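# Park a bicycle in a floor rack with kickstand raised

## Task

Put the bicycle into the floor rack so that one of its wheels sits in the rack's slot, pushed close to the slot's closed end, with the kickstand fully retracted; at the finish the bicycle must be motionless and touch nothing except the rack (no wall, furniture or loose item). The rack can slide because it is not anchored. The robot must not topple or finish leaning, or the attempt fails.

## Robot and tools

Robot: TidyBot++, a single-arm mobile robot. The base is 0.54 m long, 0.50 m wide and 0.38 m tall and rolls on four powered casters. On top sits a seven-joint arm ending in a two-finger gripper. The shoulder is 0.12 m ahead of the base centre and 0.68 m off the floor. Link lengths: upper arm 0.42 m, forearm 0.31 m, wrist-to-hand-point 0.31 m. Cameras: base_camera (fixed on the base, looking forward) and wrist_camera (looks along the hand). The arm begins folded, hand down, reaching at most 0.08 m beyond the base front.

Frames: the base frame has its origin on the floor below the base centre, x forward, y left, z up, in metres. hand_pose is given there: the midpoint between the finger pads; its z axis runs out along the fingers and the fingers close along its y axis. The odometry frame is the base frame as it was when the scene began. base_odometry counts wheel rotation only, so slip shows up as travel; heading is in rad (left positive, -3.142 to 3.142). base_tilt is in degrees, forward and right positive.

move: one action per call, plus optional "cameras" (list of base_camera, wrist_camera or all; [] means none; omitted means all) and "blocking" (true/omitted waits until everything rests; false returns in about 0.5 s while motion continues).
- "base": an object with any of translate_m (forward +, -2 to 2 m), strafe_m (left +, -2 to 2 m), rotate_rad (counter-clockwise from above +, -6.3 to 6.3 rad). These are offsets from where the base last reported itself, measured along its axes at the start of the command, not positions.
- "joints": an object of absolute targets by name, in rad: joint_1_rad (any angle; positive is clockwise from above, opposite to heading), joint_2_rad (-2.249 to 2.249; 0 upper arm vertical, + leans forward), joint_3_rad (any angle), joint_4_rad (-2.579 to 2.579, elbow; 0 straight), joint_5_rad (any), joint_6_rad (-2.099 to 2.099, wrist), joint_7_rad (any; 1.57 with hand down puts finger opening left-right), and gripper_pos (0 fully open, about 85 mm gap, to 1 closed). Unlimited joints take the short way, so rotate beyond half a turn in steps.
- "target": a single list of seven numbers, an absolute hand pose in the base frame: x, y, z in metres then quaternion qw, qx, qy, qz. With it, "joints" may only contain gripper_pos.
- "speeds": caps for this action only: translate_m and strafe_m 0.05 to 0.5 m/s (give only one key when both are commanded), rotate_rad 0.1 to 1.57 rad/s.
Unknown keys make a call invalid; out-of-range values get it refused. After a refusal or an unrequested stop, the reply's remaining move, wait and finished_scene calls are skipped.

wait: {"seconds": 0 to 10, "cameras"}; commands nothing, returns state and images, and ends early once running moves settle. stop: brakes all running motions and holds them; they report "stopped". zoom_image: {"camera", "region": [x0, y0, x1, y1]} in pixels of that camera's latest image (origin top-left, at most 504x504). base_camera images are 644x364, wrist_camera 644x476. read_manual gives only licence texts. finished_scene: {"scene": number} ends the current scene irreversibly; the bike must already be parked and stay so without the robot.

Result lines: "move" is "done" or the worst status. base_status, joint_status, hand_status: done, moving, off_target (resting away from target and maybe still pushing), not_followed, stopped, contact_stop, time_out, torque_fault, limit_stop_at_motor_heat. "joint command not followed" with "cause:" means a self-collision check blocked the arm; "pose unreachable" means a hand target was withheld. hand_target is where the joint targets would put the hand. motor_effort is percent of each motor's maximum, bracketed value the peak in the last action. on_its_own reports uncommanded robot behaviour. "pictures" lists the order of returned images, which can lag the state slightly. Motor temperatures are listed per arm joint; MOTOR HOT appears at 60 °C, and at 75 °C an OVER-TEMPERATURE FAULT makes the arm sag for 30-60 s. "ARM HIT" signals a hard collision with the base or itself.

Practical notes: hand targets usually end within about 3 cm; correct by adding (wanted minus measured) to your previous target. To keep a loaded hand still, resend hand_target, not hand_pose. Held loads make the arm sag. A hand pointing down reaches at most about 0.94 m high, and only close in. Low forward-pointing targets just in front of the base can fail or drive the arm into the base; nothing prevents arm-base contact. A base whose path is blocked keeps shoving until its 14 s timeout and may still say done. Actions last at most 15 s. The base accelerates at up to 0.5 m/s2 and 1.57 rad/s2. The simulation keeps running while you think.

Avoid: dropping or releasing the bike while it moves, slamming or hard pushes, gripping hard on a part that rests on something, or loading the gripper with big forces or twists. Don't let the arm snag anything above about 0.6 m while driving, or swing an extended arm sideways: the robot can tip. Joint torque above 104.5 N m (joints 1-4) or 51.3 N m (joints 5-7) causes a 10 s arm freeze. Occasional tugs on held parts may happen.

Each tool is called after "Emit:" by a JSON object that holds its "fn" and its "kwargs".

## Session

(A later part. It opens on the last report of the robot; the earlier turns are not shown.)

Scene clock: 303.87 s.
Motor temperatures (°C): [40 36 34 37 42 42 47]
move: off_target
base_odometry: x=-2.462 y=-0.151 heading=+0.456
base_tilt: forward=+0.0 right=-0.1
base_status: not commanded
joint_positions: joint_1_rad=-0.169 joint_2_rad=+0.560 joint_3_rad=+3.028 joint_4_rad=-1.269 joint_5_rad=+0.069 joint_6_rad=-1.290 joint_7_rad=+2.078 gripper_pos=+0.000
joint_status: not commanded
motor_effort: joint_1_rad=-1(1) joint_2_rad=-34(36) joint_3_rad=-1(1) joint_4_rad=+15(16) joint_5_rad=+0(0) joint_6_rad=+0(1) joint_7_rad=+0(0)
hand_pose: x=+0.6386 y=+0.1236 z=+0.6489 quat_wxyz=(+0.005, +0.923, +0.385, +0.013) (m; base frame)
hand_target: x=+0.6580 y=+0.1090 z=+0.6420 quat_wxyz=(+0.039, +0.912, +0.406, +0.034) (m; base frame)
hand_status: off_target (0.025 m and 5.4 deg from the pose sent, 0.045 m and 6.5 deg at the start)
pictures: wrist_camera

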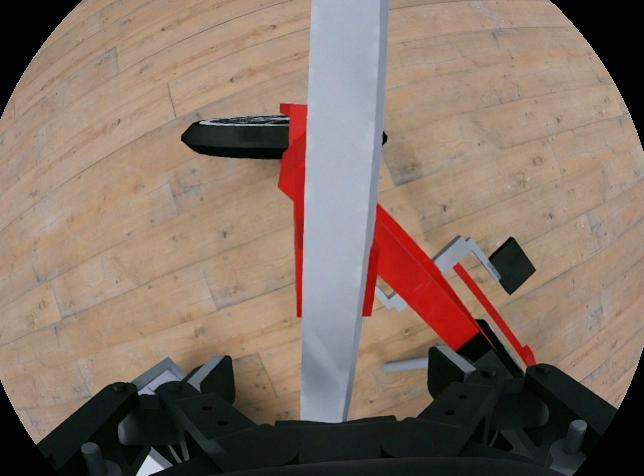

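Emit:
{"fn": "move", "kwargs": {"target": [0.658, 0.109, 0.632, 0.0394, 0.9135, 0.4067, 0.0345], "cameras": ["wrist_camera"]}}

Emit:
{"fn": "move", "kwargs": {"joints": {"gripper_pos": 0.6}, "cameras": ["wrist_camera"]}}

Emit:
{"fn": "zoom_image", "kwargs": {"camera": "wrist_camera", "region": [200, 200, 460, 460]}}

Scene clock: 311.17 s.
Motor temperatures (°C): [40 36 34 37 42 42 47]
move: off_target
base_odometry: x=-2.462 y=-0.151 heading=+0.456
base_tilt: forward=-0.1 right=+0.0
base_status: not commanded
joint_positions: joint_1_rad=-0.169 joint_2_rad=+0.561 joint_3_rad=+3.028 joint_4_rad=-1.289 joint_5_rad=+0.071 joint_6_rad=-1.258 joint_7_rad=+2.078 gripper_pos=+0.000
joint_status: not commanded
motor_effort: joint_1_rad=-1(1) joint_2_rad=-34(35) joint_3_rad=+0(1) joint_4_rad=+15(15) joint_5_rad=+0(0) joint_6_rad=+2(2) joint_7_rad=+0(0)
hand_pose: x=+0.6404 y=+0.1238 z=+0.6422 quat_wxyz=(+0.006, +0.922, +0.386, +0.018) (m; base frame)
hand_target: x=+0.6580 y=+0.1090 z=+0.6320 quat_wxyz=(+0.039, +0.912, +0.406, +0.034) (m; base frame)
hand_status: off_target (0.025 m and 5.0 deg from the pose sent, 0.030 m and 5.4 deg at the start)
pictures: wrist_camera

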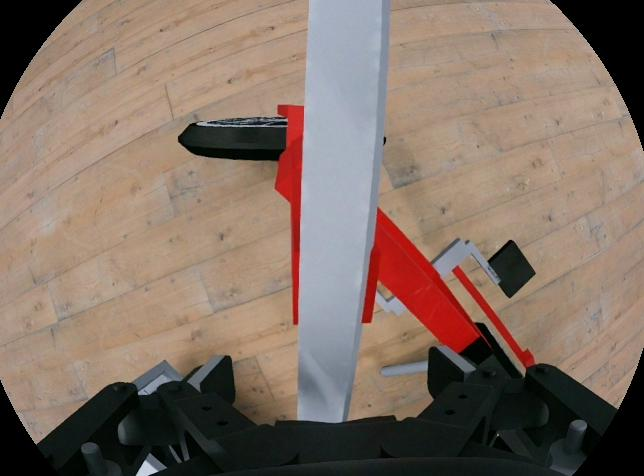

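Scene clock: 312.03 s.
Motor temperatures (°C): [40 36 34 37 42 42 47]
move: done
base_odometry: x=-2.462 y=-0.151 heading=+0.456
base_tilt: forward=+0.0 right=+0.0
base_status: not commanded
joint_positions: joint_1_rad=-0.169 joint_2_rad=+0.561 joint_3_rad=+3.028 joint_4_rad=-1.289 joint_5_rad=+0.071 joint_6_rad=-1.258 joint_7_rad=+2.078 gripper_pos=+0.600
joint_status: all done
motor_effort: joint_1_rad=-1(1) joint_2_rad=-34(34) joint_3_rad=+0(1) joint_4_rad=+15(16) joint_5_rad=+0(1) joint_6_rad=+1(2) joint_7_rad=+0(0)
hand_pose: x=+0.6405 y=+0.1238 z=+0.6422 quat_wxyz=(+0.006, +0.922, +0.386, +0.018) (m; base frame)
hand_target: x=+0.6580 y=+0.1090 z=+0.6320 quat_wxyz=(+0.039, +0.912, +0.406, +0.034) (m; base frame)
hand_status: not commanded
pictures: wrist_camera

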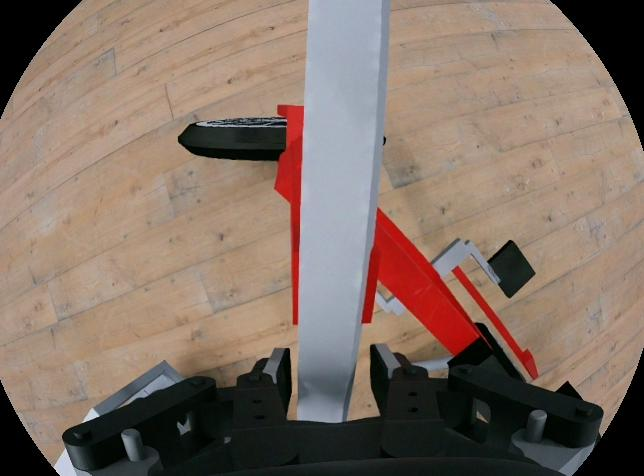

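Scaled by 1.938.

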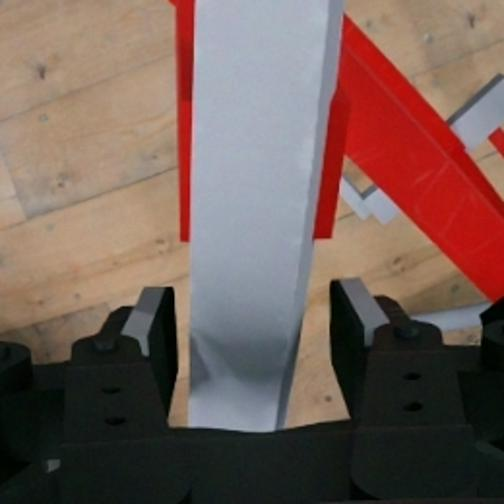

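Emit:
{"fn": "move", "kwargs": {"joints": {"gripper_pos": 1.0}, "cameras": ["wrist_camera"]}}

Emit:
{"fn": "zoom_image", "kwargs": {"camera": "wrist_camera", "region": [200, 200, 460, 460]}}

Scene clock: 315.90 s.
Motor temperatures (°C): [40 36 34 37 42 42 47]
move: off_target
base_odometry: x=-2.462 y=-0.151 heading=+0.456
base_tilt: forward=-0.1 right=+0.0
base_status: not commanded
joint_positions: joint_1_rad=-0.169 joint_2_rad=+0.560 joint_3_rad=+3.027 joint_4_rad=-1.290 joint_5_rad=+0.077 joint_6_rad=-1.254 joint_7_rad=+2.078 gripper_pos=+0.777
joint_status: gripper_pos off_target (ended at +0.777, target +1.000)
motor_effort: joint_1_rad=+0(4) joint_2_rad=-31(34) joint_3_rad=+1(3) joint_4_rad=+14(16) joint_5_rad=+1(2) joint_6_rad=+0(2) joint_7_rad=+2(2)
hand_pose: x=+0.6419 y=+0.1230 z=+0.6426 quat_wxyz=(+0.009, +0.922, +0.387, +0.020) (m; base frame)
hand_target: x=+0.6580 y=+0.1090 z=+0.6320 quat_wxyz=(+0.039, +0.912, +0.406, +0.034) (m; base frame)
hand_status: not commanded
pictures: wrist_camera

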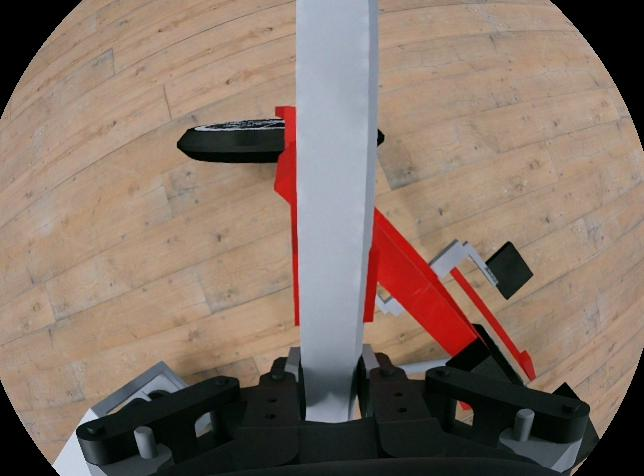

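Scaled by 1.938.

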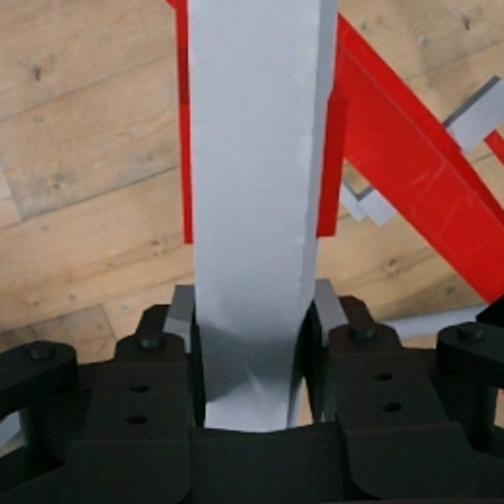

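Emit:
{"fn": "move", "kwargs": {"base": {"rotate_rad": -0.1745, "translate_m": 0.0567, "strafe_m": 0.0053}, "speeds": {"rotate_rad": 0.15, "translate_m": 0.05}}}

Scene clock: 358.90 s.
Motor temperatures (°C): [40 37 34 36 42 42 47]
move: done
base_odometry: x=-2.413 y=-0.122 heading=+0.282
base_tilt: forward=-0.1 right=+0.0
base_status: done
joint_positions: joint_1_rad=-0.156 joint_2_rad=+0.554 joint_3_rad=+3.021 joint_4_rad=-1.302 joint_5_rad=+0.092 joint_6_rad=-1.231 joint_7_rad=+2.078 gripper_pos=+0.778
joint_status: not commanded
motor_effort: joint_1_rad=-2(5) joint_2_rad=-30(32) joint_3_rad=-1(4) joint_4_rad=+13(18) joint_5_rad=-1(4) joint_6_rad=+2(7) joint_7_rad=+2(3)
hand_pose: x=+0.6463 y=+0.1160 z=+0.6426 quat_wxyz=(+0.016, +0.922, +0.386, +0.028) (m; base frame)
hand_target: x=+0.6580 y=+0.1090 z=+0.6320 quat_wxyz=(+0.039, +0.912, +0.406, +0.034) (m; base frame)
hand_status: not commanded
pictures: base_camera, wrist_camera

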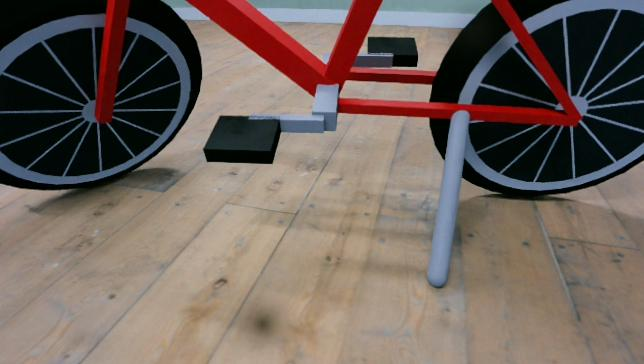

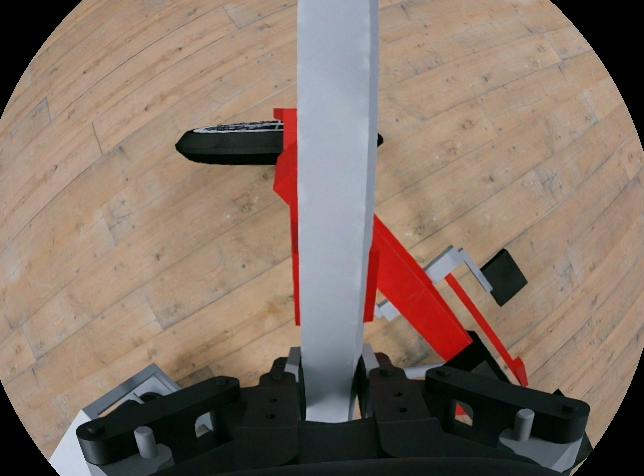

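Emit:
{"fn": "move", "kwargs": {"base": {"rotate_rad": -0.262, "translate_m": 0.085, "strafe_m": 0.004}, "speeds": {"rotate_rad": 0.18, "translate_m": 0.06}, "cameras": ["base_camera"]}}

Emit:
{"fn": "move", "kwargs": {"base": {"rotate_rad": -0.262, "translate_m": 0.085, "strafe_m": 0.004}, "speeds": {"rotate_rad": 0.18, "translate_m": 0.06}}}

Scene clock: 365.47 s.
Motor temperatures (°C): [40 37 34 36 42 42 47]
move: done
base_odometry: x=-2.332 y=-0.094 heading=+0.020
base_tilt: forward=+0.0 right=+0.0
base_status: done
joint_positions: joint_1_rad=-0.160 joint_2_rad=+0.552 joint_3_rad=+3.019 joint_4_rad=-1.307 joint_5_rad=+0.097 joint_6_rad=-1.208 joint_7_rad=+2.078 gripper_pos=+0.778
joint_status: not commanded
motor_effort: joint_1_rad=-1(5) joint_2_rad=-31(35) joint_3_rad=-1(4) joint_4_rad=+12(18) joint_5_rad=-1(3) joint_6_rad=-2(10) joint_7_rad=+2(3)
hand_pose: x=+0.6510 y=+0.1189 z=+0.6428 quat_wxyz=(+0.019, +0.920, +0.389, +0.038) (m; base frame)
hand_target: x=+0.6580 y=+0.1090 z=+0.6320 quat_wxyz=(+0.039, +0.912, +0.406, +0.034) (m; base frame)
hand_status: not commanded
pictures: base_camera

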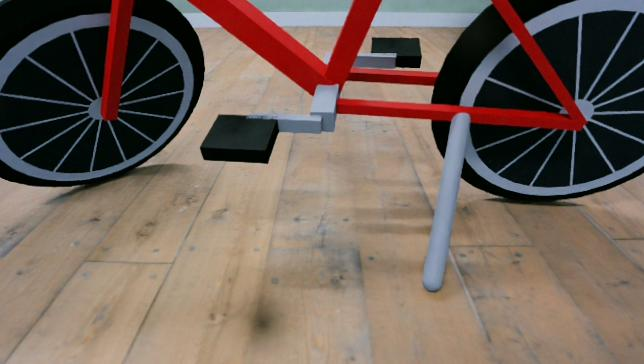

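Scene clock: 367.60 s.
Motor temperatures (°C): [40 37 34 36 42 42 47]
move: done
base_odometry: x=-2.247 y=-0.088 heading=-0.242
base_tilt: forward=+0.0 right=+0.0
base_status: done
joint_positions: joint_1_rad=-0.171 joint_2_rad=+0.554 joint_3_rad=+3.012 joint_4_rad=-1.304 joint_5_rad=+0.098 joint_6_rad=-1.187 joint_7_rad=+2.078 gripper_pos=+0.778
joint_status: not commanded
motor_effort: joint_1_rad=+1(6) joint_2_rad=-33(34) joint_3_rad=+0(5) joint_4_rad=+10(18) joint_5_rad=+0(4) joint_6_rad=-5(9) joint_7_rad=+3(3)
hand_pose: x=+0.6564 y=+0.1299 z=+0.6434 quat_wxyz=(+0.018, +0.916, +0.397, +0.049) (m; base frame)
hand_target: x=+0.6580 y=+0.1090 z=+0.6320 quat_wxyz=(+0.039, +0.912, +0.406, +0.034) (m; base frame)
hand_status: not commanded
pictures: base_camera, wrist_camera

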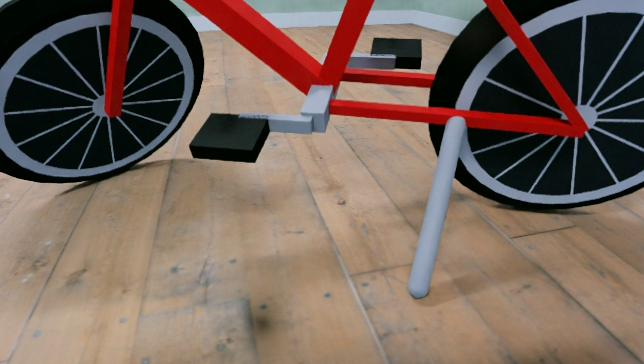

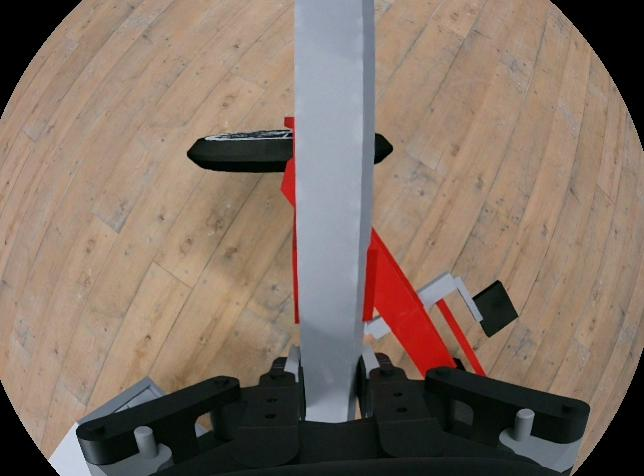

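Emit:
{"fn": "move", "kwargs": {"target": [0.644, 0.130, 0.632, 0.0307, 0.9816, 0.1908, 0.0424], "cameras": ["wrist_camera"]}}

Scene clock: 382.80 s.
Motor temperatures (°C): [40 37 34 36 42 42 47]
move: off_target
base_odometry: x=-2.247 y=-0.088 heading=-0.242
base_tilt: forward=-0.1 right=+0.0
base_status: not commanded
joint_positions: joint_1_rad=-0.254 joint_2_rad=+0.545 joint_3_rad=+3.084 joint_4_rad=-1.317 joint_5_rad=+0.098 joint_6_rad=-1.187 joint_7_rad=+1.712 gripper_pos=+0.793
joint_status: not commanded
motor_effort: joint_1_rad=+1(1) joint_2_rad=-30(33) joint_3_rad=+2(2) joint_4_rad=+13(14) joint_5_rad=-1(1) joint_6_rad=+2(6) joint_7_rad=-1(3)
hand_pose: x=+0.6494 y=+0.1395 z=+0.6426 quat_wxyz=(+0.027, +0.970, +0.236, +0.049) (m; base frame)
hand_target: x=+0.6440 y=+0.1300 z=+0.6320 quat_wxyz=(+0.031, +0.980, +0.191, +0.042) (m; base frame)
hand_status: off_target (0.015 m and 5.4 deg from the pose sent, 0.017 m and 24.8 deg at the start)
pictures: wrist_camera

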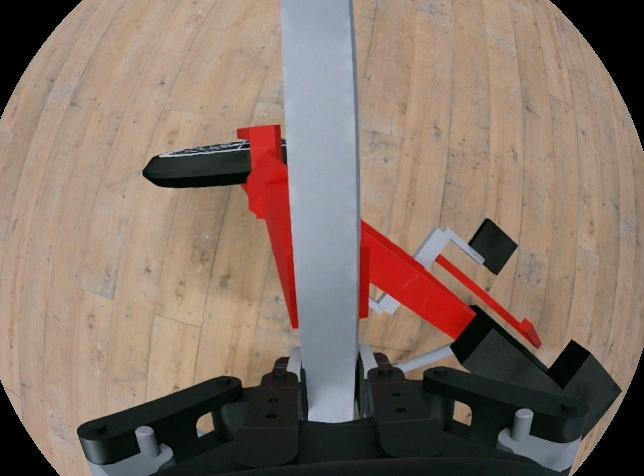

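Emit:
{"fn": "move", "kwargs": {"target": [0.634, 0.148, 0.632, 0.0260, 0.9962, 0.0436, 0.0465], "cameras": ["wrist_camera"]}}

Emit:
{"fn": "move", "kwargs": {"target": [0.632, 0.158, 0.632, 0.0180, 0.9950, -0.0958, 0.0490]}}

Scene clock: 389.33 s.
Motor temperatures (°C): [40 37 34 36 42 42 47]
move: off_target
base_odometry: x=-2.247 y=-0.088 heading=-0.242
base_tilt: forward=+0.0 right=+0.0
base_status: not commanded
joint_positions: joint_1_rad=-0.327 joint_2_rad=+0.539 joint_3_rad=+3.144 joint_4_rad=-1.323 joint_5_rad=+0.098 joint_6_rad=-1.187 joint_7_rad=+1.404 gripper_pos=+0.806
joint_status: not commanded
motor_effort: joint_1_rad=+1(1) joint_2_rad=-30(30) joint_3_rad=+2(2) joint_4_rad=+13(13) joint_5_rad=-2(2) joint_6_rad=+1(2) joint_7_rad=-2(2)
hand_pose: x=+0.6453 y=+0.1494 z=+0.6439 quat_wxyz=(+0.034, +0.993, +0.095, +0.056) (m; base frame)
hand_target: x=+0.6340 y=+0.1480 z=+0.6320 quat_wxyz=(+0.026, +0.998, +0.044, +0.047) (m; base frame)
hand_status: off_target (0.016 m and 6.1 deg from the pose sent, 0.021 m and 22.3 deg at the start)
pictures: wrist_camera

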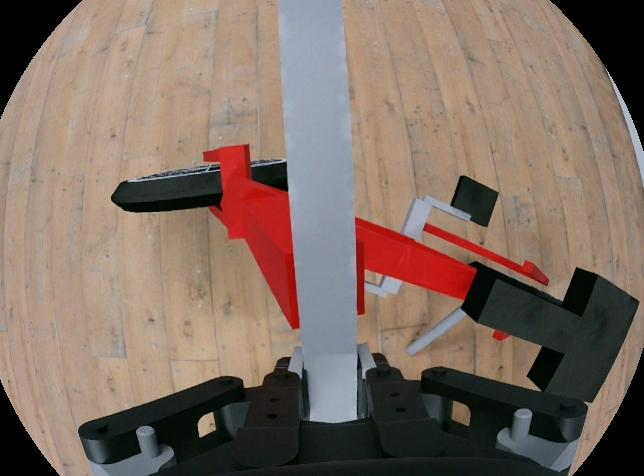

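Scene clock: 390.37 s.
Motor temperatures (°C): [40 37 34 36 42 42 47]
move: off_target
base_odometry: x=-2.247 y=-0.088 heading=-0.242
base_tilt: forward=+0.0 right=+0.0
base_status: not commanded
joint_positions: joint_1_rad=-0.381 joint_2_rad=+0.535 joint_3_rad=+3.189 joint_4_rad=-1.323 joint_5_rad=+0.095 joint_6_rad=-1.187 joint_7_rad=+1.136 gripper_pos=+0.808
joint_status: not commanded
motor_effort: joint_1_rad=+1(1) joint_2_rad=-29(30) joint_3_rad=+3(4) joint_4_rad=+9(12) joint_5_rad=+1(2) joint_6_rad=-3(4) joint_7_rad=-4(4)
hand_pose: x=+0.6437 y=+0.1570 z=+0.6471 quat_wxyz=(+0.034, +0.997, -0.031, +0.067) (m; base frame)
hand_target: x=+0.6320 y=+0.1580 z=+0.6320 quat_wxyz=(+0.018, +0.994, -0.096, +0.049) (m; base frame)
hand_status: off_target (0.019 m and 7.9 deg from the pose sent, 0.020 m and 22.0 deg at the start)
pictures: base_camera, wrist_camera

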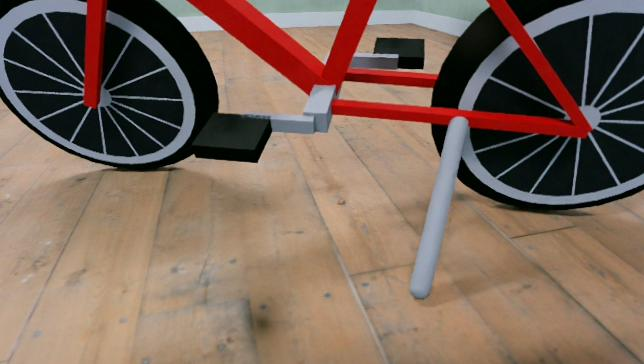

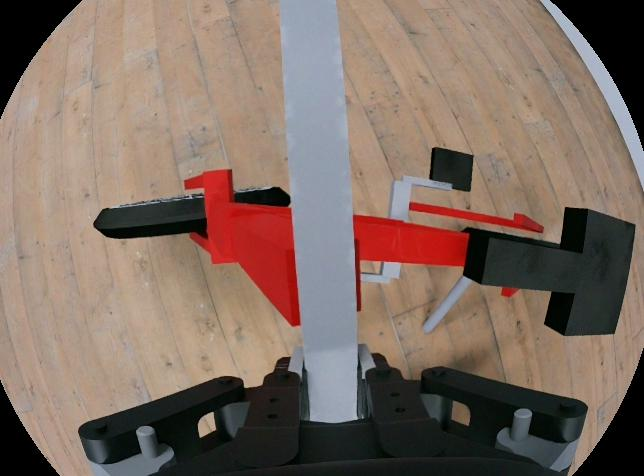

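Emit:
{"fn": "move", "kwargs": {"base": {"translate_m": 0.045, "strafe_m": 0.5}, "speeds": {"strafe_m": 0.15}}}

Scene clock: 402.27 s.
Motor temperatures (°C): [40 37 34 36 42 42 47]
move: done
base_odometry: x=-2.084 y=+0.386 heading=-0.242
base_tilt: forward=-0.1 right=+0.0
base_status: done
joint_positions: joint_1_rad=-0.369 joint_2_rad=+0.519 joint_3_rad=+3.219 joint_4_rad=-1.348 joint_5_rad=+0.095 joint_6_rad=-1.186 joint_7_rad=+1.135 gripper_pos=+0.808
joint_status: not commanded
motor_effort: joint_1_rad=-3(9) joint_2_rad=-29(32) joint_3_rad=+1(3) joint_4_rad=+9(18) joint_5_rad=+0(2) joint_6_rad=-5(9) joint_7_rad=-3(4)
hand_pose: x=+0.6410 y=+0.1338 z=+0.6479 quat_wxyz=(+0.044, +0.996, -0.050, +0.065) (m; base frame)
hand_target: x=+0.6320 y=+0.1580 z=+0.6320 quat_wxyz=(+0.018, +0.994, -0.096, +0.049) (m; base frame)
hand_status: not commanded
pictures: base_camera, wrist_camera

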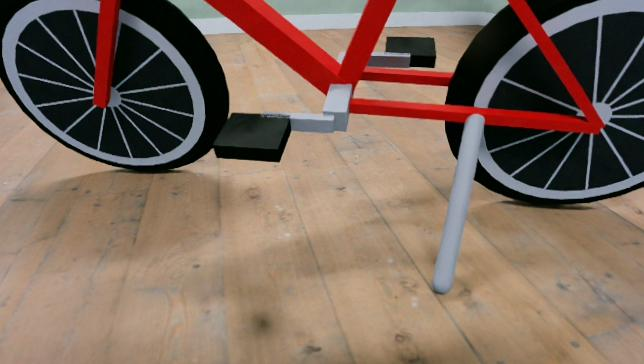

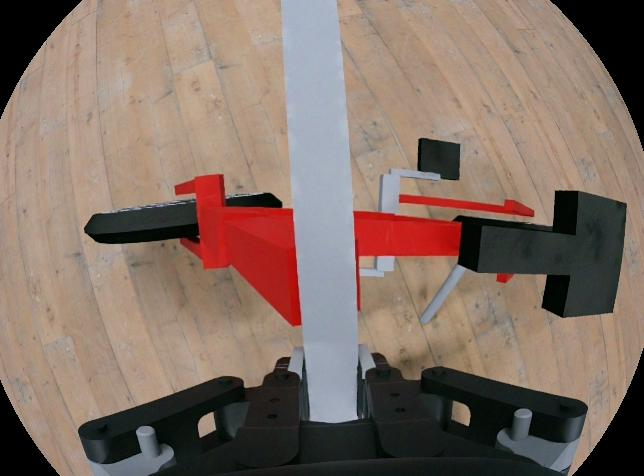

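Emit:
{"fn": "move", "kwargs": {"base": {"translate_m": 0.14, "strafe_m": 0.95}, "speeds": {"strafe_m": 0.2}}}

Scene clock: 414.60 s.
Motor temperatures (°C): [40 37 34 36 42 42 47]
move: done
base_odometry: x=-1.721 y=+1.276 heading=-0.242
base_tilt: forward=-0.1 right=+0.0
base_status: done
joint_positions: joint_1_rad=-0.408 joint_2_rad=+0.489 joint_3_rad=+3.180 joint_4_rad=-1.356 joint_5_rad=+0.071 joint_6_rad=-1.203 joint_7_rad=+1.132 gripper_pos=+0.808
joint_status: not commanded
motor_effort: joint_1_rad=+5(12) joint_2_rad=-20(31) joint_3_rad=+6(11) joint_4_rad=+16(19) joint_5_rad=+3(7) joint_6_rad=+12(16) joint_7_rad=-3(4)
hand_pose: x=+0.6195 y=+0.1755 z=+0.6593 quat_wxyz=(+0.021, +0.998, -0.020, +0.060) (m; base frame)
hand_target: x=+0.6320 y=+0.1580 z=+0.6320 quat_wxyz=(+0.018, +0.994, -0.096, +0.049) (m; base frame)
hand_status: not commanded
pictures: base_camera, wrist_camera

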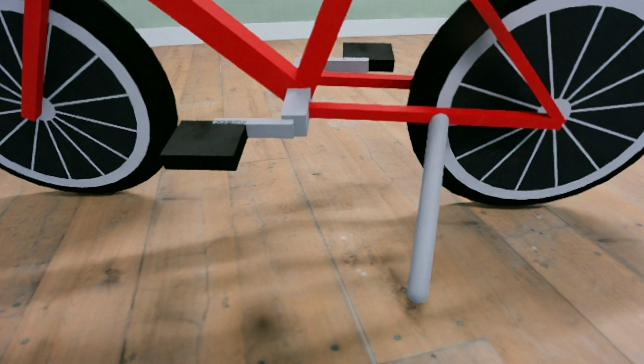

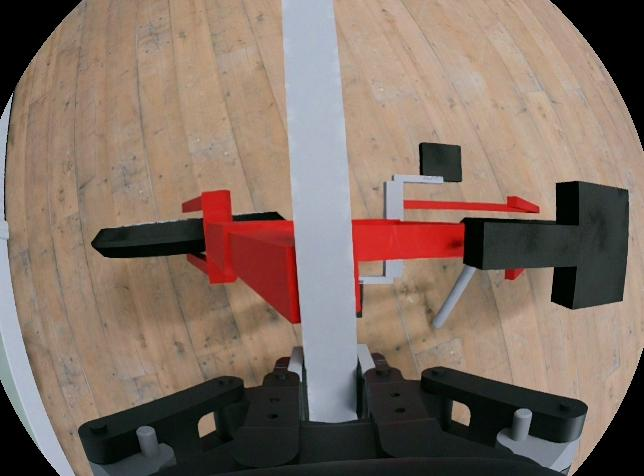

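Emit:
{"fn": "move", "kwargs": {"target": [0.634, 0.147, 0.635, 0.0268, 0.9945, 0.1045, 0.0449], "cameras": []}}

Emit:
{"fn": "move", "kwargs": {"target": [0.639, 0.133, 0.635, 0.0321, 0.9744, 0.2250, 0.0413], "cameras": ["wrist_camera"]}}

Emit:
{"fn": "move", "kwargs": {"target": [0.647, 0.117, 0.635, 0.0369, 0.9397, 0.3420, 0.0371]}}

Scene clock: 432.70 s.
Motor temperatures (°C): [40 37 34 36 42 42 47]
move: off_target
base_odometry: x=-1.721 y=+1.275 heading=-0.242
base_tilt: forward=-0.1 right=+0.0
base_status: not commanded
joint_positions: joint_1_rad=-0.324 joint_2_rad=+0.490 joint_3_rad=+3.135 joint_4_rad=-1.356 joint_5_rad=+0.071 joint_6_rad=-1.203 joint_7_rad=+1.365 gripper_pos=+0.808
joint_status: not commanded
motor_effort: joint_1_rad=+2(6) joint_2_rad=-22(27) joint_3_rad=+3(7) joint_4_rad=+15(18) joint_5_rad=+1(3) joint_6_rad=+9(14) joint_7_rad=+0(3)
hand_pose: x=+0.6262 y=+0.1533 z=+0.6584 quat_wxyz=(+0.019, +0.996, +0.073, +0.053) (m; base frame)
hand_target: x=+0.6340 y=+0.1470 z=+0.6350 quat_wxyz=(+0.027, +0.993, +0.104, +0.045) (m; base frame)
hand_status: off_target (0.026 m and 3.9 deg from the pose sent, 0.040 m and 14.4 deg at the start)
pictures: none
No camera images: "cameras" was empty.

Scene clock: 433.77 s.
Motor temperatures (°C): [40 37 34 36 42 42 47]
move: off_target
base_odometry: x=-1.721 y=+1.275 heading=-0.242
base_tilt: forward=+0.0 right=+0.0
base_status: not commanded
joint_positions: joint_1_rad=-0.262 joint_2_rad=+0.495 joint_3_rad=+3.103 joint_4_rad=-1.356 joint_5_rad=+0.075 joint_6_rad=-1.203 joint_7_rad=+1.606 gripper_pos=+0.808
joint_status: not commanded
motor_effort: joint_1_rad=-2(2) joint_2_rad=-25(28) joint_3_rad=+0(3) joint_4_rad=+15(16) joint_5_rad=-3(4) joint_6_rad=+6(9) joint_7_rad=+2(2)
hand_pose: x=+0.6309 y=+0.1352 z=+0.6561 quat_wxyz=(+0.021, +0.983, +0.176, +0.047) (m; base frame)
hand_target: x=+0.6390 y=+0.1330 z=+0.6350 quat_wxyz=(+0.032, +0.973, +0.225, +0.041) (m; base frame)
hand_status: off_target (0.023 m and 5.9 deg from the pose sent, 0.034 m and 17.7 deg at the start)
pictures: wrist_camera

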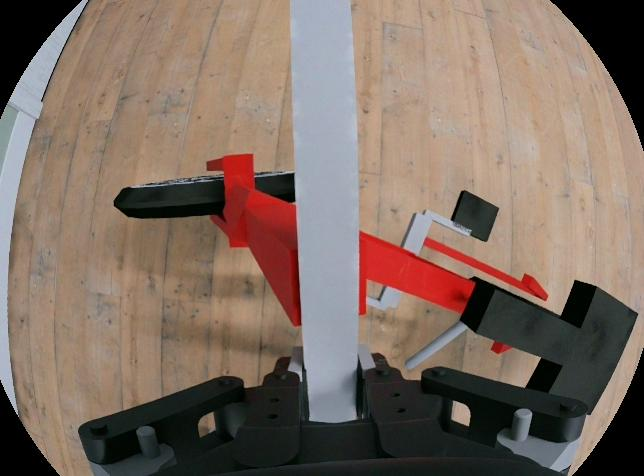

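Scene clock: 434.87 s.
Motor temperatures (°C): [40 37 34 36 42 42 47]
move: off_target
base_odometry: x=-1.721 y=+1.275 heading=-0.242
base_tilt: forward=+0.0 right=+0.0
base_status: not commanded
joint_positions: joint_1_rad=-0.195 joint_2_rad=+0.502 joint_3_rad=+3.064 joint_4_rad=-1.356 joint_5_rad=+0.094 joint_6_rad=-1.203 joint_7_rad=+1.855 gripper_pos=+0.808
joint_status: not commanded
motor_effort: joint_1_rad=-3(4) joint_2_rad=-28(28) joint_3_rad=-3(3) joint_4_rad=+14(16) joint_5_rad=-4(5) joint_6_rad=+2(6) joint_7_rad=+3(3)
hand_pose: x=+0.6361 y=+0.1130 z=+0.6529 quat_wxyz=(+0.027, +0.958, +0.283, +0.041) (m; base frame)
hand_target: x=+0.6470 y=+0.1170 z=+0.6350 quat_wxyz=(+0.037, +0.938, +0.342, +0.037) (m; base frame)
hand_status: off_target (0.021 m and 7.1 deg from the pose sent, 0.032 m and 19.8 deg at the start)
pictures: base_camera, wrist_camera

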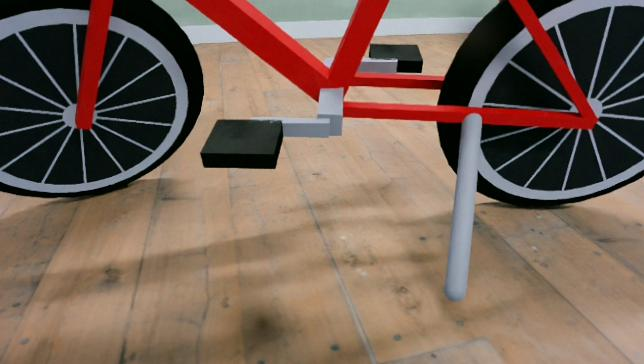

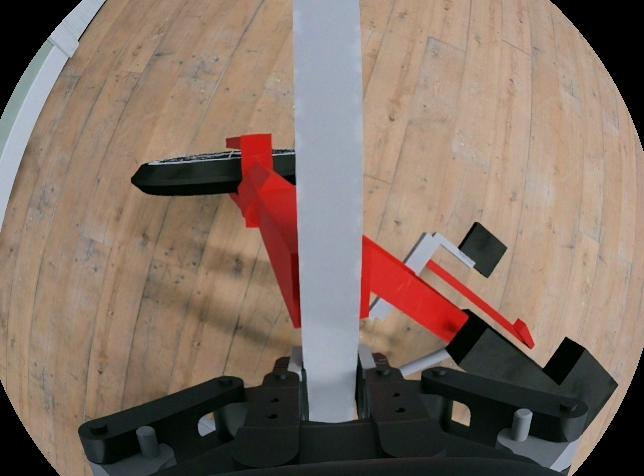

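Emit:
{"fn": "move", "kwargs": {"target": [0.652, 0.110, 0.635, 0.040, 0.9063, 0.4226, 0.0338], "cameras": []}}

Emit:
{"fn": "move", "kwargs": {"base": {"rotate_rad": 0.262, "translate_m": -0.0835, "strafe_m": -0.0216}, "speeds": {"rotate_rad": 0.18, "translate_m": 0.06}, "cameras": []}}

Emit:
{"fn": "move", "kwargs": {"base": {"rotate_rad": 0.262, "translate_m": -0.0835, "strafe_m": -0.0216}, "speeds": {"rotate_rad": 0.18, "translate_m": 0.06}}}

Scene clock: 444.87 s.
Motor temperatures (°C): [40 37 34 36 42 42 47]
move: off_target
base_odometry: x=-1.721 y=+1.275 heading=-0.242
base_tilt: forward=-0.1 right=+0.0
base_status: not commanded
joint_positions: joint_1_rad=-0.163 joint_2_rad=+0.510 joint_3_rad=+3.037 joint_4_rad=-1.345 joint_5_rad=+0.107 joint_6_rad=-1.203 joint_7_rad=+2.034 gripper_pos=+0.808
joint_status: not commanded
motor_effort: joint_1_rad=-3(4) joint_2_rad=-28(28) joint_3_rad=-2(4) joint_4_rad=+13(15) joint_5_rad=-4(4) joint_6_rad=+0(2) joint_7_rad=+4(4)
hand_pose: x=+0.6413 y=+0.1072 z=+0.6526 quat_wxyz=(+0.029, +0.929, +0.366, +0.040) (m; base frame)
hand_target: x=+0.6520 y=+0.1100 z=+0.6350 quat_wxyz=(+0.040, +0.905, +0.422, +0.034) (m; base frame)
hand_status: off_target (0.021 m and 7.2 deg from the pose sent, 0.024 m and 17.1 deg at the start)
pictures: none
No camera images: "cameras" was empty.

Scene clock: 447.53 s.
Motor temperatures (°C): [40 37 34 36 42 42 47]
move: done
base_odometry: x=-1.807 y=+1.275 heading=+0.020
base_tilt: forward=-0.1 right=+0.0
base_status: done
joint_positions: joint_1_rad=-0.148 joint_2_rad=+0.519 joint_3_rad=+3.025 joint_4_rad=-1.338 joint_5_rad=+0.132 joint_6_rad=-1.203 joint_7_rad=+2.039 gripper_pos=+0.808
joint_status: not commanded
motor_effort: joint_1_rad=-4(8) joint_2_rad=-29(30) joint_3_rad=-4(7) joint_4_rad=+15(16) joint_5_rad=-4(7) joint_6_rad=+1(4) joint_7_rad=+2(5)
hand_pose: x=+0.6462 y=+0.0978 z=+0.6507 quat_wxyz=(+0.038, +0.928, +0.369, +0.039) (m; base frame)
hand_target: x=+0.6520 y=+0.1100 z=+0.6350 quat_wxyz=(+0.040, +0.905, +0.422, +0.034) (m; base frame)
hand_status: not commanded
pictures: none
No camera images: "cameras" was empty.

Scene clock: 450.20 s.
Motor temperatures (°C): [40 37 34 36 42 42 47]
move: done
base_odometry: x=-1.890 y=+1.251 heading=+0.282
base_tilt: forward=-0.1 right=+0.0
base_status: done
joint_positions: joint_1_rad=-0.144 joint_2_rad=+0.519 joint_3_rad=+3.027 joint_4_rad=-1.337 joint_5_rad=+0.143 joint_6_rad=-1.203 joint_7_rad=+2.044 gripper_pos=+0.808
joint_status: not commanded
motor_effort: joint_1_rad=-6(10) joint_2_rad=-29(31) joint_3_rad=-4(9) joint_4_rad=+16(17) joint_5_rad=-6(8) joint_6_rad=+4(6) joint_7_rad=+2(4)
hand_pose: x=+0.6481 y=+0.0922 z=+0.6515 quat_wxyz=(+0.044, +0.927, +0.370, +0.039) (m; base frame)
hand_target: x=+0.6520 y=+0.1100 z=+0.6350 quat_wxyz=(+0.040, +0.905, +0.422, +0.034) (m; base frame)
hand_status: not commanded
pictures: base_camera, wrist_camera

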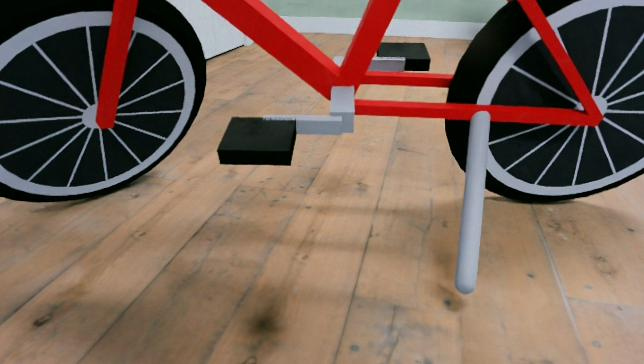

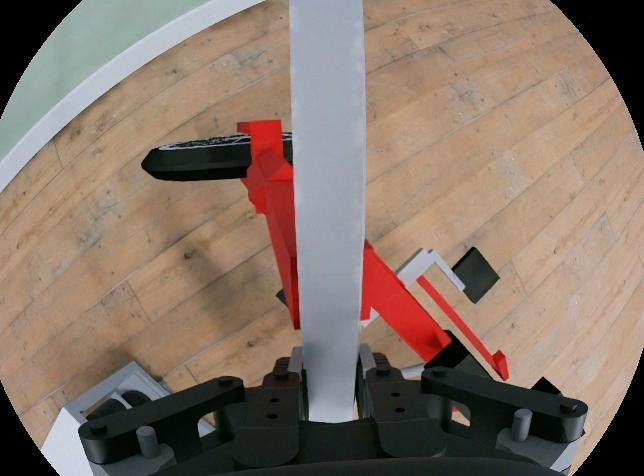

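Emit:
{"fn": "move", "kwargs": {"target": [0.648, 0.114, 0.635, 0.0382, 0.9272, 0.3746, 0.0358], "cameras": []}}

Emit:
{"fn": "move", "kwargs": {"base": {"rotate_rad": 0.349, "translate_m": -0.128, "strafe_m": 0.0314}, "speeds": {"rotate_rad": 0.18, "translate_m": 0.066}, "cameras": []}}

Emit:
{"fn": "move", "kwargs": {"base": {"rotate_rad": 0.262, "translate_m": -0.095, "strafe_m": 0.028}, "speeds": {"rotate_rad": 0.18, "translate_m": 0.066}}}

Scene clock: 466.93 s.
Motor temperatures (°C): [40 37 34 36 42 42 47]
move: off_target
base_odometry: x=-1.890 y=+1.251 heading=+0.282
base_tilt: forward=+0.0 right=+0.1
base_status: not commanded
joint_positions: joint_1_rad=-0.155 joint_2_rad=+0.518 joint_3_rad=+3.039 joint_4_rad=-1.337 joint_5_rad=+0.143 joint_6_rad=-1.203 joint_7_rad=+2.007 gripper_pos=+0.808
joint_status: not commanded
motor_effort: joint_1_rad=-5(6) joint_2_rad=-28(29) joint_3_rad=-5(5) joint_4_rad=+17(17) joint_5_rad=-6(6) joint_6_rad=+7(8) joint_7_rad=+0(1)
hand_pose: x=+0.6482 y=+0.0924 z=+0.6516 quat_wxyz=(+0.046, +0.933, +0.354, +0.039) (m; base frame)
hand_target: x=+0.6480 y=+0.1140 z=+0.6350 quat_wxyz=(+0.038, +0.926, +0.374, +0.036) (m; base frame)
hand_status: off_target (0.027 m and 2.7 deg from the pose sent, 0.027 m and 0.9 deg at the start)
pictures: none
No camera images: "cameras" was empty.

Scene clock: 470.17 s.
Motor temperatures (°C): [40 37 34 36 42 42 47]
move: done
base_odometry: x=-2.022 y=+1.246 heading=+0.632
base_tilt: forward=-0.1 right=-0.1
base_status: done
joint_positions: joint_1_rad=-0.165 joint_2_rad=+0.501 joint_3_rad=+3.040 joint_4_rad=-1.340 joint_5_rad=+0.147 joint_6_rad=-1.203 joint_7_rad=+2.007 gripper_pos=+0.808
joint_status: not commanded
motor_effort: joint_1_rad=-4(13) joint_2_rad=-27(32) joint_3_rad=-3(10) joint_4_rad=+16(19) joint_5_rad=-6(10) joint_6_rad=+7(10) joint_7_rad=-1(2)
hand_pose: x=+0.6471 y=+0.0957 z=+0.6598 quat_wxyz=(+0.050, +0.931, +0.358, +0.046) (m; base frame)
hand_target: x=+0.6480 y=+0.1140 z=+0.6350 quat_wxyz=(+0.038, +0.926, +0.374, +0.036) (m; base frame)
hand_status: not commanded
pictures: none
No camera images: "cameras" was empty.

Scene clock: 472.93 s.
Motor temperatures (°C): [40 37 34 36 42 42 47]
move: done
base_odometry: x=-2.115 y=+1.212 heading=+0.894
base_tilt: forward=-0.1 right=+0.0
base_status: done
joint_positions: joint_1_rad=-0.167 joint_2_rad=+0.493 joint_3_rad=+3.036 joint_4_rad=-1.339 joint_5_rad=+0.151 joint_6_rad=-1.203 joint_7_rad=+2.007 gripper_pos=+0.808
joint_status: not commanded
motor_effort: joint_1_rad=-4(12) joint_2_rad=-25(29) joint_3_rad=-2(9) joint_4_rad=+15(18) joint_5_rad=-5(10) joint_6_rad=+6(10) joint_7_rad=-2(3)
hand_pose: x=+0.6474 y=+0.0978 z=+0.6646 quat_wxyz=(+0.051, +0.930, +0.361, +0.050) (m; base frame)
hand_target: x=+0.6480 y=+0.1140 z=+0.6350 quat_wxyz=(+0.038, +0.926, +0.374, +0.036) (m; base frame)
hand_status: not commanded
pictures: base_camera, wrist_camera

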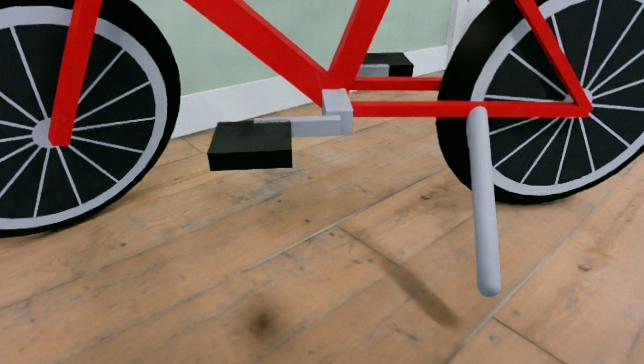

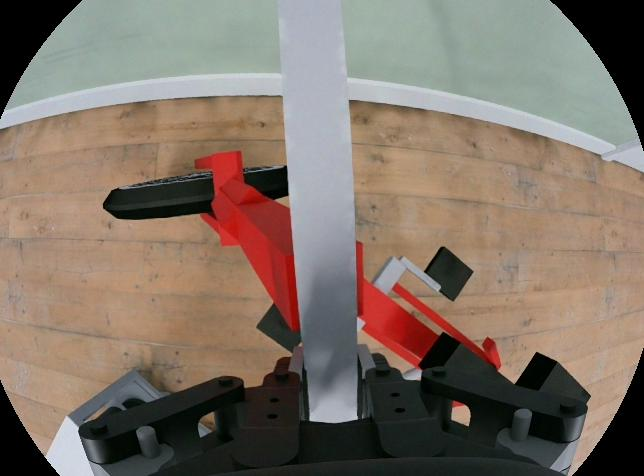

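Emit:
{"fn": "move", "kwargs": {"target": [0.625, 0.117, 0.635, 0.0359, 0.9483, 0.3173, 0.0381], "cameras": []}}

Emit:
{"fn": "move", "kwargs": {"base": {"rotate_rad": 0.262, "translate_m": -0.16, "strafe_m": 0.124}, "speeds": {"rotate_rad": 0.15, "translate_m": 0.11}}}

Scene clock: 496.03 s.
Motor temperatures (°C): [40 37 34 36 42 42 47]
move: off_target
base_odometry: x=-2.115 y=+1.212 heading=+0.894
base_tilt: forward=-0.1 right=+0.0
base_status: not commanded
joint_positions: joint_1_rad=-0.179 joint_2_rad=+0.465 joint_3_rad=+3.040 joint_4_rad=-1.392 joint_5_rad=+0.151 joint_6_rad=-1.203 joint_7_rad=+1.945 gripper_pos=+0.808
joint_status: not commanded
motor_effort: joint_1_rad=-3(4) joint_2_rad=-21(25) joint_3_rad=-2(3) joint_4_rad=+12(15) joint_5_rad=-4(6) joint_6_rad=+2(7) joint_7_rad=-1(2)
hand_pose: x=+0.6270 y=+0.0973 z=+0.6619 quat_wxyz=(+0.051, +0.939, +0.338, +0.040) (m; base frame)
hand_target: x=+0.6250 y=+0.1170 z=+0.6350 quat_wxyz=(+0.036, +0.947, +0.317, +0.038) (m; base frame)
hand_status: off_target (0.033 m and 3.1 deg from the pose sent, 0.042 m and 5.9 deg at the start)
pictures: none
No camera images: "cameras" was empty.

Scene clock: 499.13 s.
Motor temperatures (°C): [40 37 34 36 42 42 47]
move: done
base_odometry: x=-2.312 y=+1.165 heading=+1.157
base_tilt: forward=-0.1 right=+0.1
base_status: done
joint_positions: joint_1_rad=-0.191 joint_2_rad=+0.450 joint_3_rad=+3.044 joint_4_rad=-1.399 joint_5_rad=+0.151 joint_6_rad=-1.203 joint_7_rad=+1.945 gripper_pos=+0.808
joint_status: not commanded
motor_effort: joint_1_rad=-3(12) joint_2_rad=-23(27) joint_3_rad=-1(9) joint_4_rad=+15(16) joint_5_rad=-3(9) joint_6_rad=+8(11) joint_7_rad=-3(4)
hand_pose: x=+0.6236 y=+0.1013 z=+0.6669 quat_wxyz=(+0.052, +0.937, +0.342, +0.043) (m; base frame)
hand_target: x=+0.6250 y=+0.1170 z=+0.6350 quat_wxyz=(+0.036, +0.947, +0.317, +0.038) (m; base frame)
hand_status: not commanded
pictures: base_camera, wrist_camera

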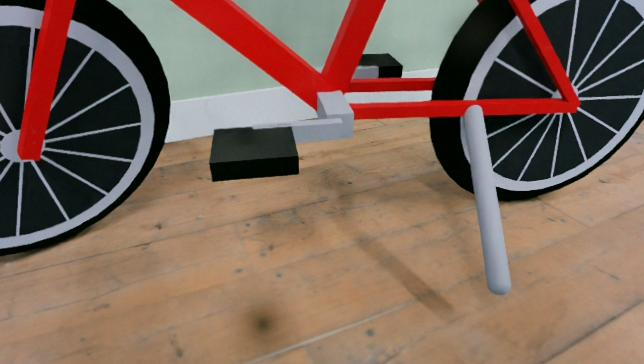

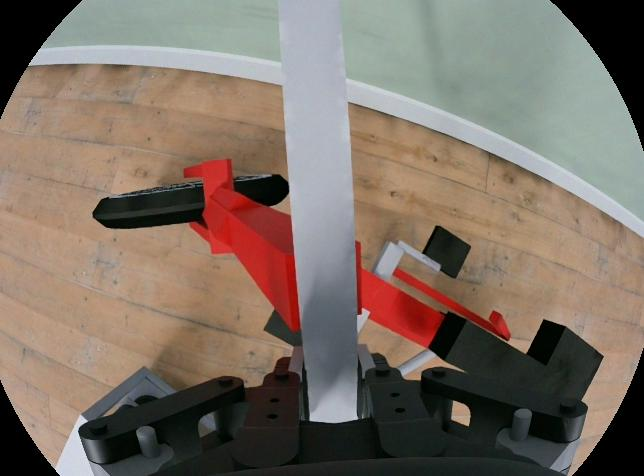

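Emit:
{"fn": "move", "kwargs": {"target": [0.618, 0.129, 0.635, 0.0314, 0.9781, 0.2079, 0.0419], "cameras": []}}

Emit:
{"fn": "move", "kwargs": {"target": [0.613, 0.141, 0.635, 0.0257, 0.9969, 0.0785, 0.0456], "cameras": []}}

Emit:
{"fn": "move", "kwargs": {"base": {"translate_m": -0.03, "strafe_m": 0.15}, "speeds": {"strafe_m": 0.12}}}

Scene clock: 518.13 s.
Motor temperatures (°C): [40 37 34 36 42 42 47]
move: off_target
base_odometry: x=-2.312 y=+1.165 heading=+1.157
base_tilt: forward=-0.1 right=+0.0
base_status: not commanded
joint_positions: joint_1_rad=-0.245 joint_2_rad=+0.441 joint_3_rad=+3.075 joint_4_rad=-1.407 joint_5_rad=+0.151 joint_6_rad=-1.203 joint_7_rad=+1.739 gripper_pos=+0.808
joint_status: not commanded
motor_effort: joint_1_rad=-1(4) joint_2_rad=-19(23) joint_3_rad=+2(3) joint_4_rad=+14(15) joint_5_rad=+0(4) joint_6_rad=+11(12) joint_7_rad=-4(5)
hand_pose: x=+0.6183 y=+0.1132 z=+0.6691 quat_wxyz=(+0.054, +0.964, +0.256, +0.050) (m; base frame)
hand_target: x=+0.6180 y=+0.1290 z=+0.6350 quat_wxyz=(+0.031, +0.977, +0.208, +0.042) (m; base frame)
hand_status: off_target (0.038 m and 6.4 deg from the pose sent, 0.043 m and 16.2 deg at the start)
pictures: none
No camera images: "cameras" was empty.

Scene clock: 519.20 s.
Motor temperatures (°C): [40 37 34 36 42 42 47]
move: off_target
base_odometry: x=-2.312 y=+1.165 heading=+1.157
base_tilt: forward=-0.1 right=+0.1
base_status: not commanded
joint_positions: joint_1_rad=-0.317 joint_2_rad=+0.432 joint_3_rad=+3.115 joint_4_rad=-1.408 joint_5_rad=+0.135 joint_6_rad=-1.203 joint_7_rad=+1.471 gripper_pos=+0.808
joint_status: not commanded
motor_effort: joint_1_rad=+1(2) joint_2_rad=-18(19) joint_3_rad=+4(5) joint_4_rad=+13(14) joint_5_rad=+2(3) joint_6_rad=+9(13) joint_7_rad=-3(5)
hand_pose: x=+0.6125 y=+0.1350 z=+0.6729 quat_wxyz=(+0.047, +0.987, +0.141, +0.061) (m; base frame)
hand_target: x=+0.6130 y=+0.1410 z=+0.6350 quat_wxyz=(+0.026, +0.996, +0.078, +0.046) (m; base frame)
hand_status: off_target (0.038 m and 7.8 deg from the pose sent, 0.044 m and 21.0 deg at the start)
pictures: none
No camera images: "cameras" was empty.

Scene clock: 521.53 s.
Motor temperatures (°C): [40 37 34 36 42 42 47]
move: done
base_odometry: x=-2.462 y=+1.198 heading=+1.157
base_tilt: forward=-0.1 right=-0.1
base_status: done
joint_positions: joint_1_rad=-0.328 joint_2_rad=+0.428 joint_3_rad=+3.116 joint_4_rad=-1.408 joint_5_rad=+0.122 joint_6_rad=-1.203 joint_7_rad=+1.471 gripper_pos=+0.808
joint_status: not commanded
motor_effort: joint_1_rad=+1(6) joint_2_rad=-17(19) joint_3_rad=+4(7) joint_4_rad=+12(14) joint_5_rad=+1(5) joint_6_rad=+10(12) joint_7_rad=-3(4)
hand_pose: x=+0.6095 y=+0.1438 z=+0.6742 quat_wxyz=(+0.040, +0.987, +0.144, +0.062) (m; base frame)
hand_target: x=+0.6130 y=+0.1410 z=+0.6350 quat_wxyz=(+0.026, +0.996, +0.078, +0.046) (m; base frame)
hand_status: not commanded
pictures: base_camera, wrist_camera

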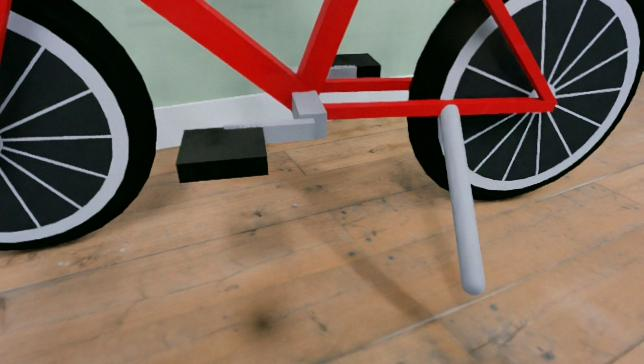

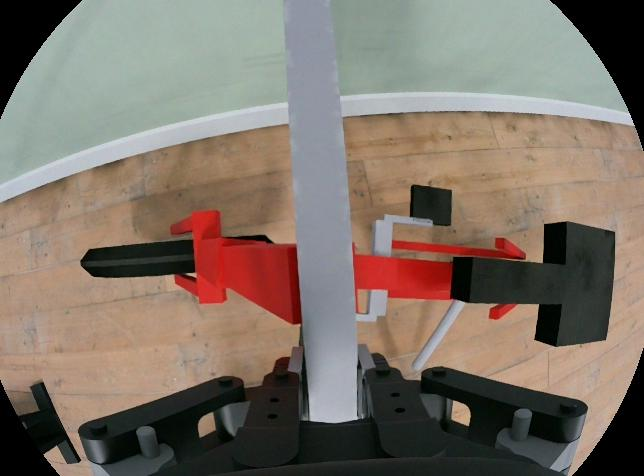

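Emit:
{"fn": "zoom_image", "kwargs": {"camera": "wrist_camera", "region": [0, 340, 120, 476]}}

Scaled by 3.706.

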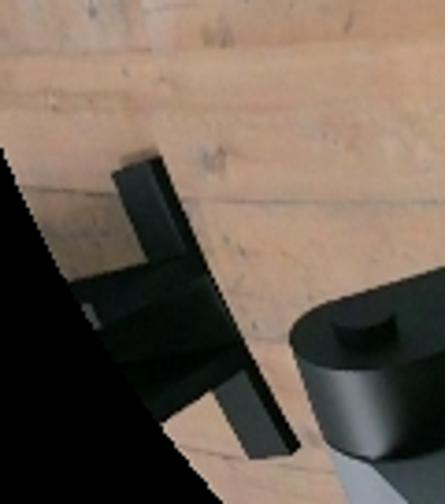

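Emit:
{"fn": "move", "kwargs": {"target": [0.617, 0.128, 0.655, 0.0332, 0.9681, 0.2504, 0.0405], "cameras": []}}

Emit:
{"fn": "move", "kwargs": {"target": [0.627, 0.117, 0.655, 0.0397, 0.910, 0.4147, 0.0341], "cameras": []}}

Emit:
{"fn": "move", "kwargs": {"target": [0.641, 0.108, 0.655, 0.0443, 0.8387, 0.5446, 0.0279]}}

Scene clock: 546.27 s.
Motor temperatures (°C): [40 37 34 36 42 42 47]
move: off_target
base_odometry: x=-2.462 y=+1.198 heading=+1.157
base_tilt: forward=+0.0 right=+0.0
base_status: not commanded
joint_positions: joint_1_rad=-0.247 joint_2_rad=+0.433 joint_3_rad=+3.071 joint_4_rad=-1.407 joint_5_rad=+0.122 joint_6_rad=-1.203 joint_7_rad=+1.672 gripper_pos=+0.808
joint_status: not commanded
motor_effort: joint_1_rad=-1(3) joint_2_rad=-23(26) joint_3_rad=+1(4) joint_4_rad=+13(15) joint_5_rad=+3(4) joint_6_rad=+2(9) joint_7_rad=+0(4)
hand_pose: x=+0.6149 y=+0.1241 z=+0.6721 quat_wxyz=(+0.038, +0.973, +0.222, +0.054) (m; base frame)
hand_target: x=+0.6170 y=+0.1280 z=+0.6550 quat_wxyz=(+0.033, +0.967, +0.250, +0.040) (m; base frame)
hand_status: off_target (0.018 m and 3.7 deg from the pose sent, 0.026 m and 12.6 deg at the start)
pictures: none
No camera images: "cameras" was empty.

Scene clock: 547.37 s.
Motor temperatures (°C): [40 37 34 36 42 42 47]
move: off_target
base_odometry: x=-2.462 y=+1.198 heading=+1.157
base_tilt: forward=+0.0 right=+0.0
base_status: not commanded
joint_positions: joint_1_rad=-0.184 joint_2_rad=+0.452 joint_3_rad=+3.025 joint_4_rad=-1.391 joint_5_rad=+0.122 joint_6_rad=-1.203 joint_7_rad=+2.000 gripper_pos=+0.808
joint_status: not commanded
motor_effort: joint_1_rad=-1(4) joint_2_rad=-27(28) joint_3_rad=-1(3) joint_4_rad=+14(14) joint_5_rad=-1(3) joint_6_rad=-1(3) joint_7_rad=+1(2)
hand_pose: x=+0.6228 y=+0.1153 z=+0.6682 quat_wxyz=(+0.036, +0.928, +0.368, +0.047) (m; base frame)
hand_target: x=+0.6270 y=+0.1170 z=+0.6550 quat_wxyz=(+0.040, +0.909, +0.414, +0.034) (m; base frame)
hand_status: off_target (0.014 m and 6.0 deg from the pose sent, 0.022 m and 23.3 deg at the start)
pictures: none
No camera images: "cameras" was empty.

Scene clock: 548.43 s.
Motor temperatures (°C): [40 37 34 36 42 42 47]
move: off_target
base_odometry: x=-2.462 y=+1.198 heading=+1.157
base_tilt: forward=+0.0 right=+0.0
base_status: not commanded
joint_positions: joint_1_rad=-0.132 joint_2_rad=+0.492 joint_3_rad=+2.977 joint_4_rad=-1.335 joint_5_rad=+0.130 joint_6_rad=-1.203 joint_7_rad=+2.299 gripper_pos=+0.808
joint_status: not commanded
motor_effort: joint_1_rad=-1(2) joint_2_rad=-30(31) joint_3_rad=-1(2) joint_4_rad=+12(14) joint_5_rad=-1(2) joint_6_rad=-5(5) joint_7_rad=+2(2)
hand_pose: x=+0.6444 y=+0.1135 z=+0.6671 quat_wxyz=(+0.036, +0.866, +0.496, +0.052) (m; base frame)
hand_target: x=+0.6410 y=+0.1080 z=+0.6550 quat_wxyz=(+0.044, +0.838, +0.544, +0.028) (m; base frame)
hand_status: off_target (0.014 m and 7.0 deg from the pose sent, 0.024 m and 22.9 deg at the start)
pictures: base_camera, wrist_camera

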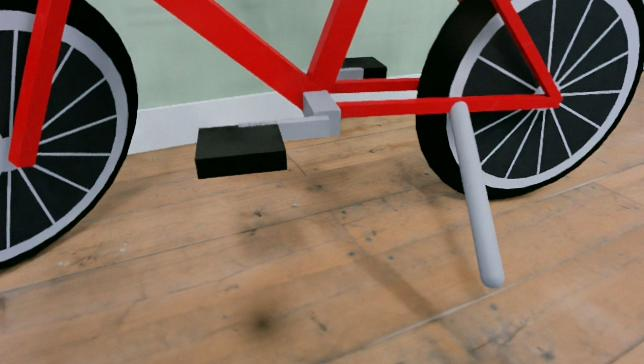

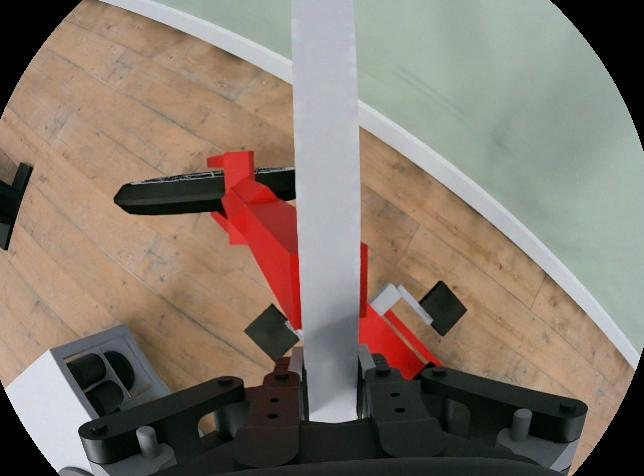

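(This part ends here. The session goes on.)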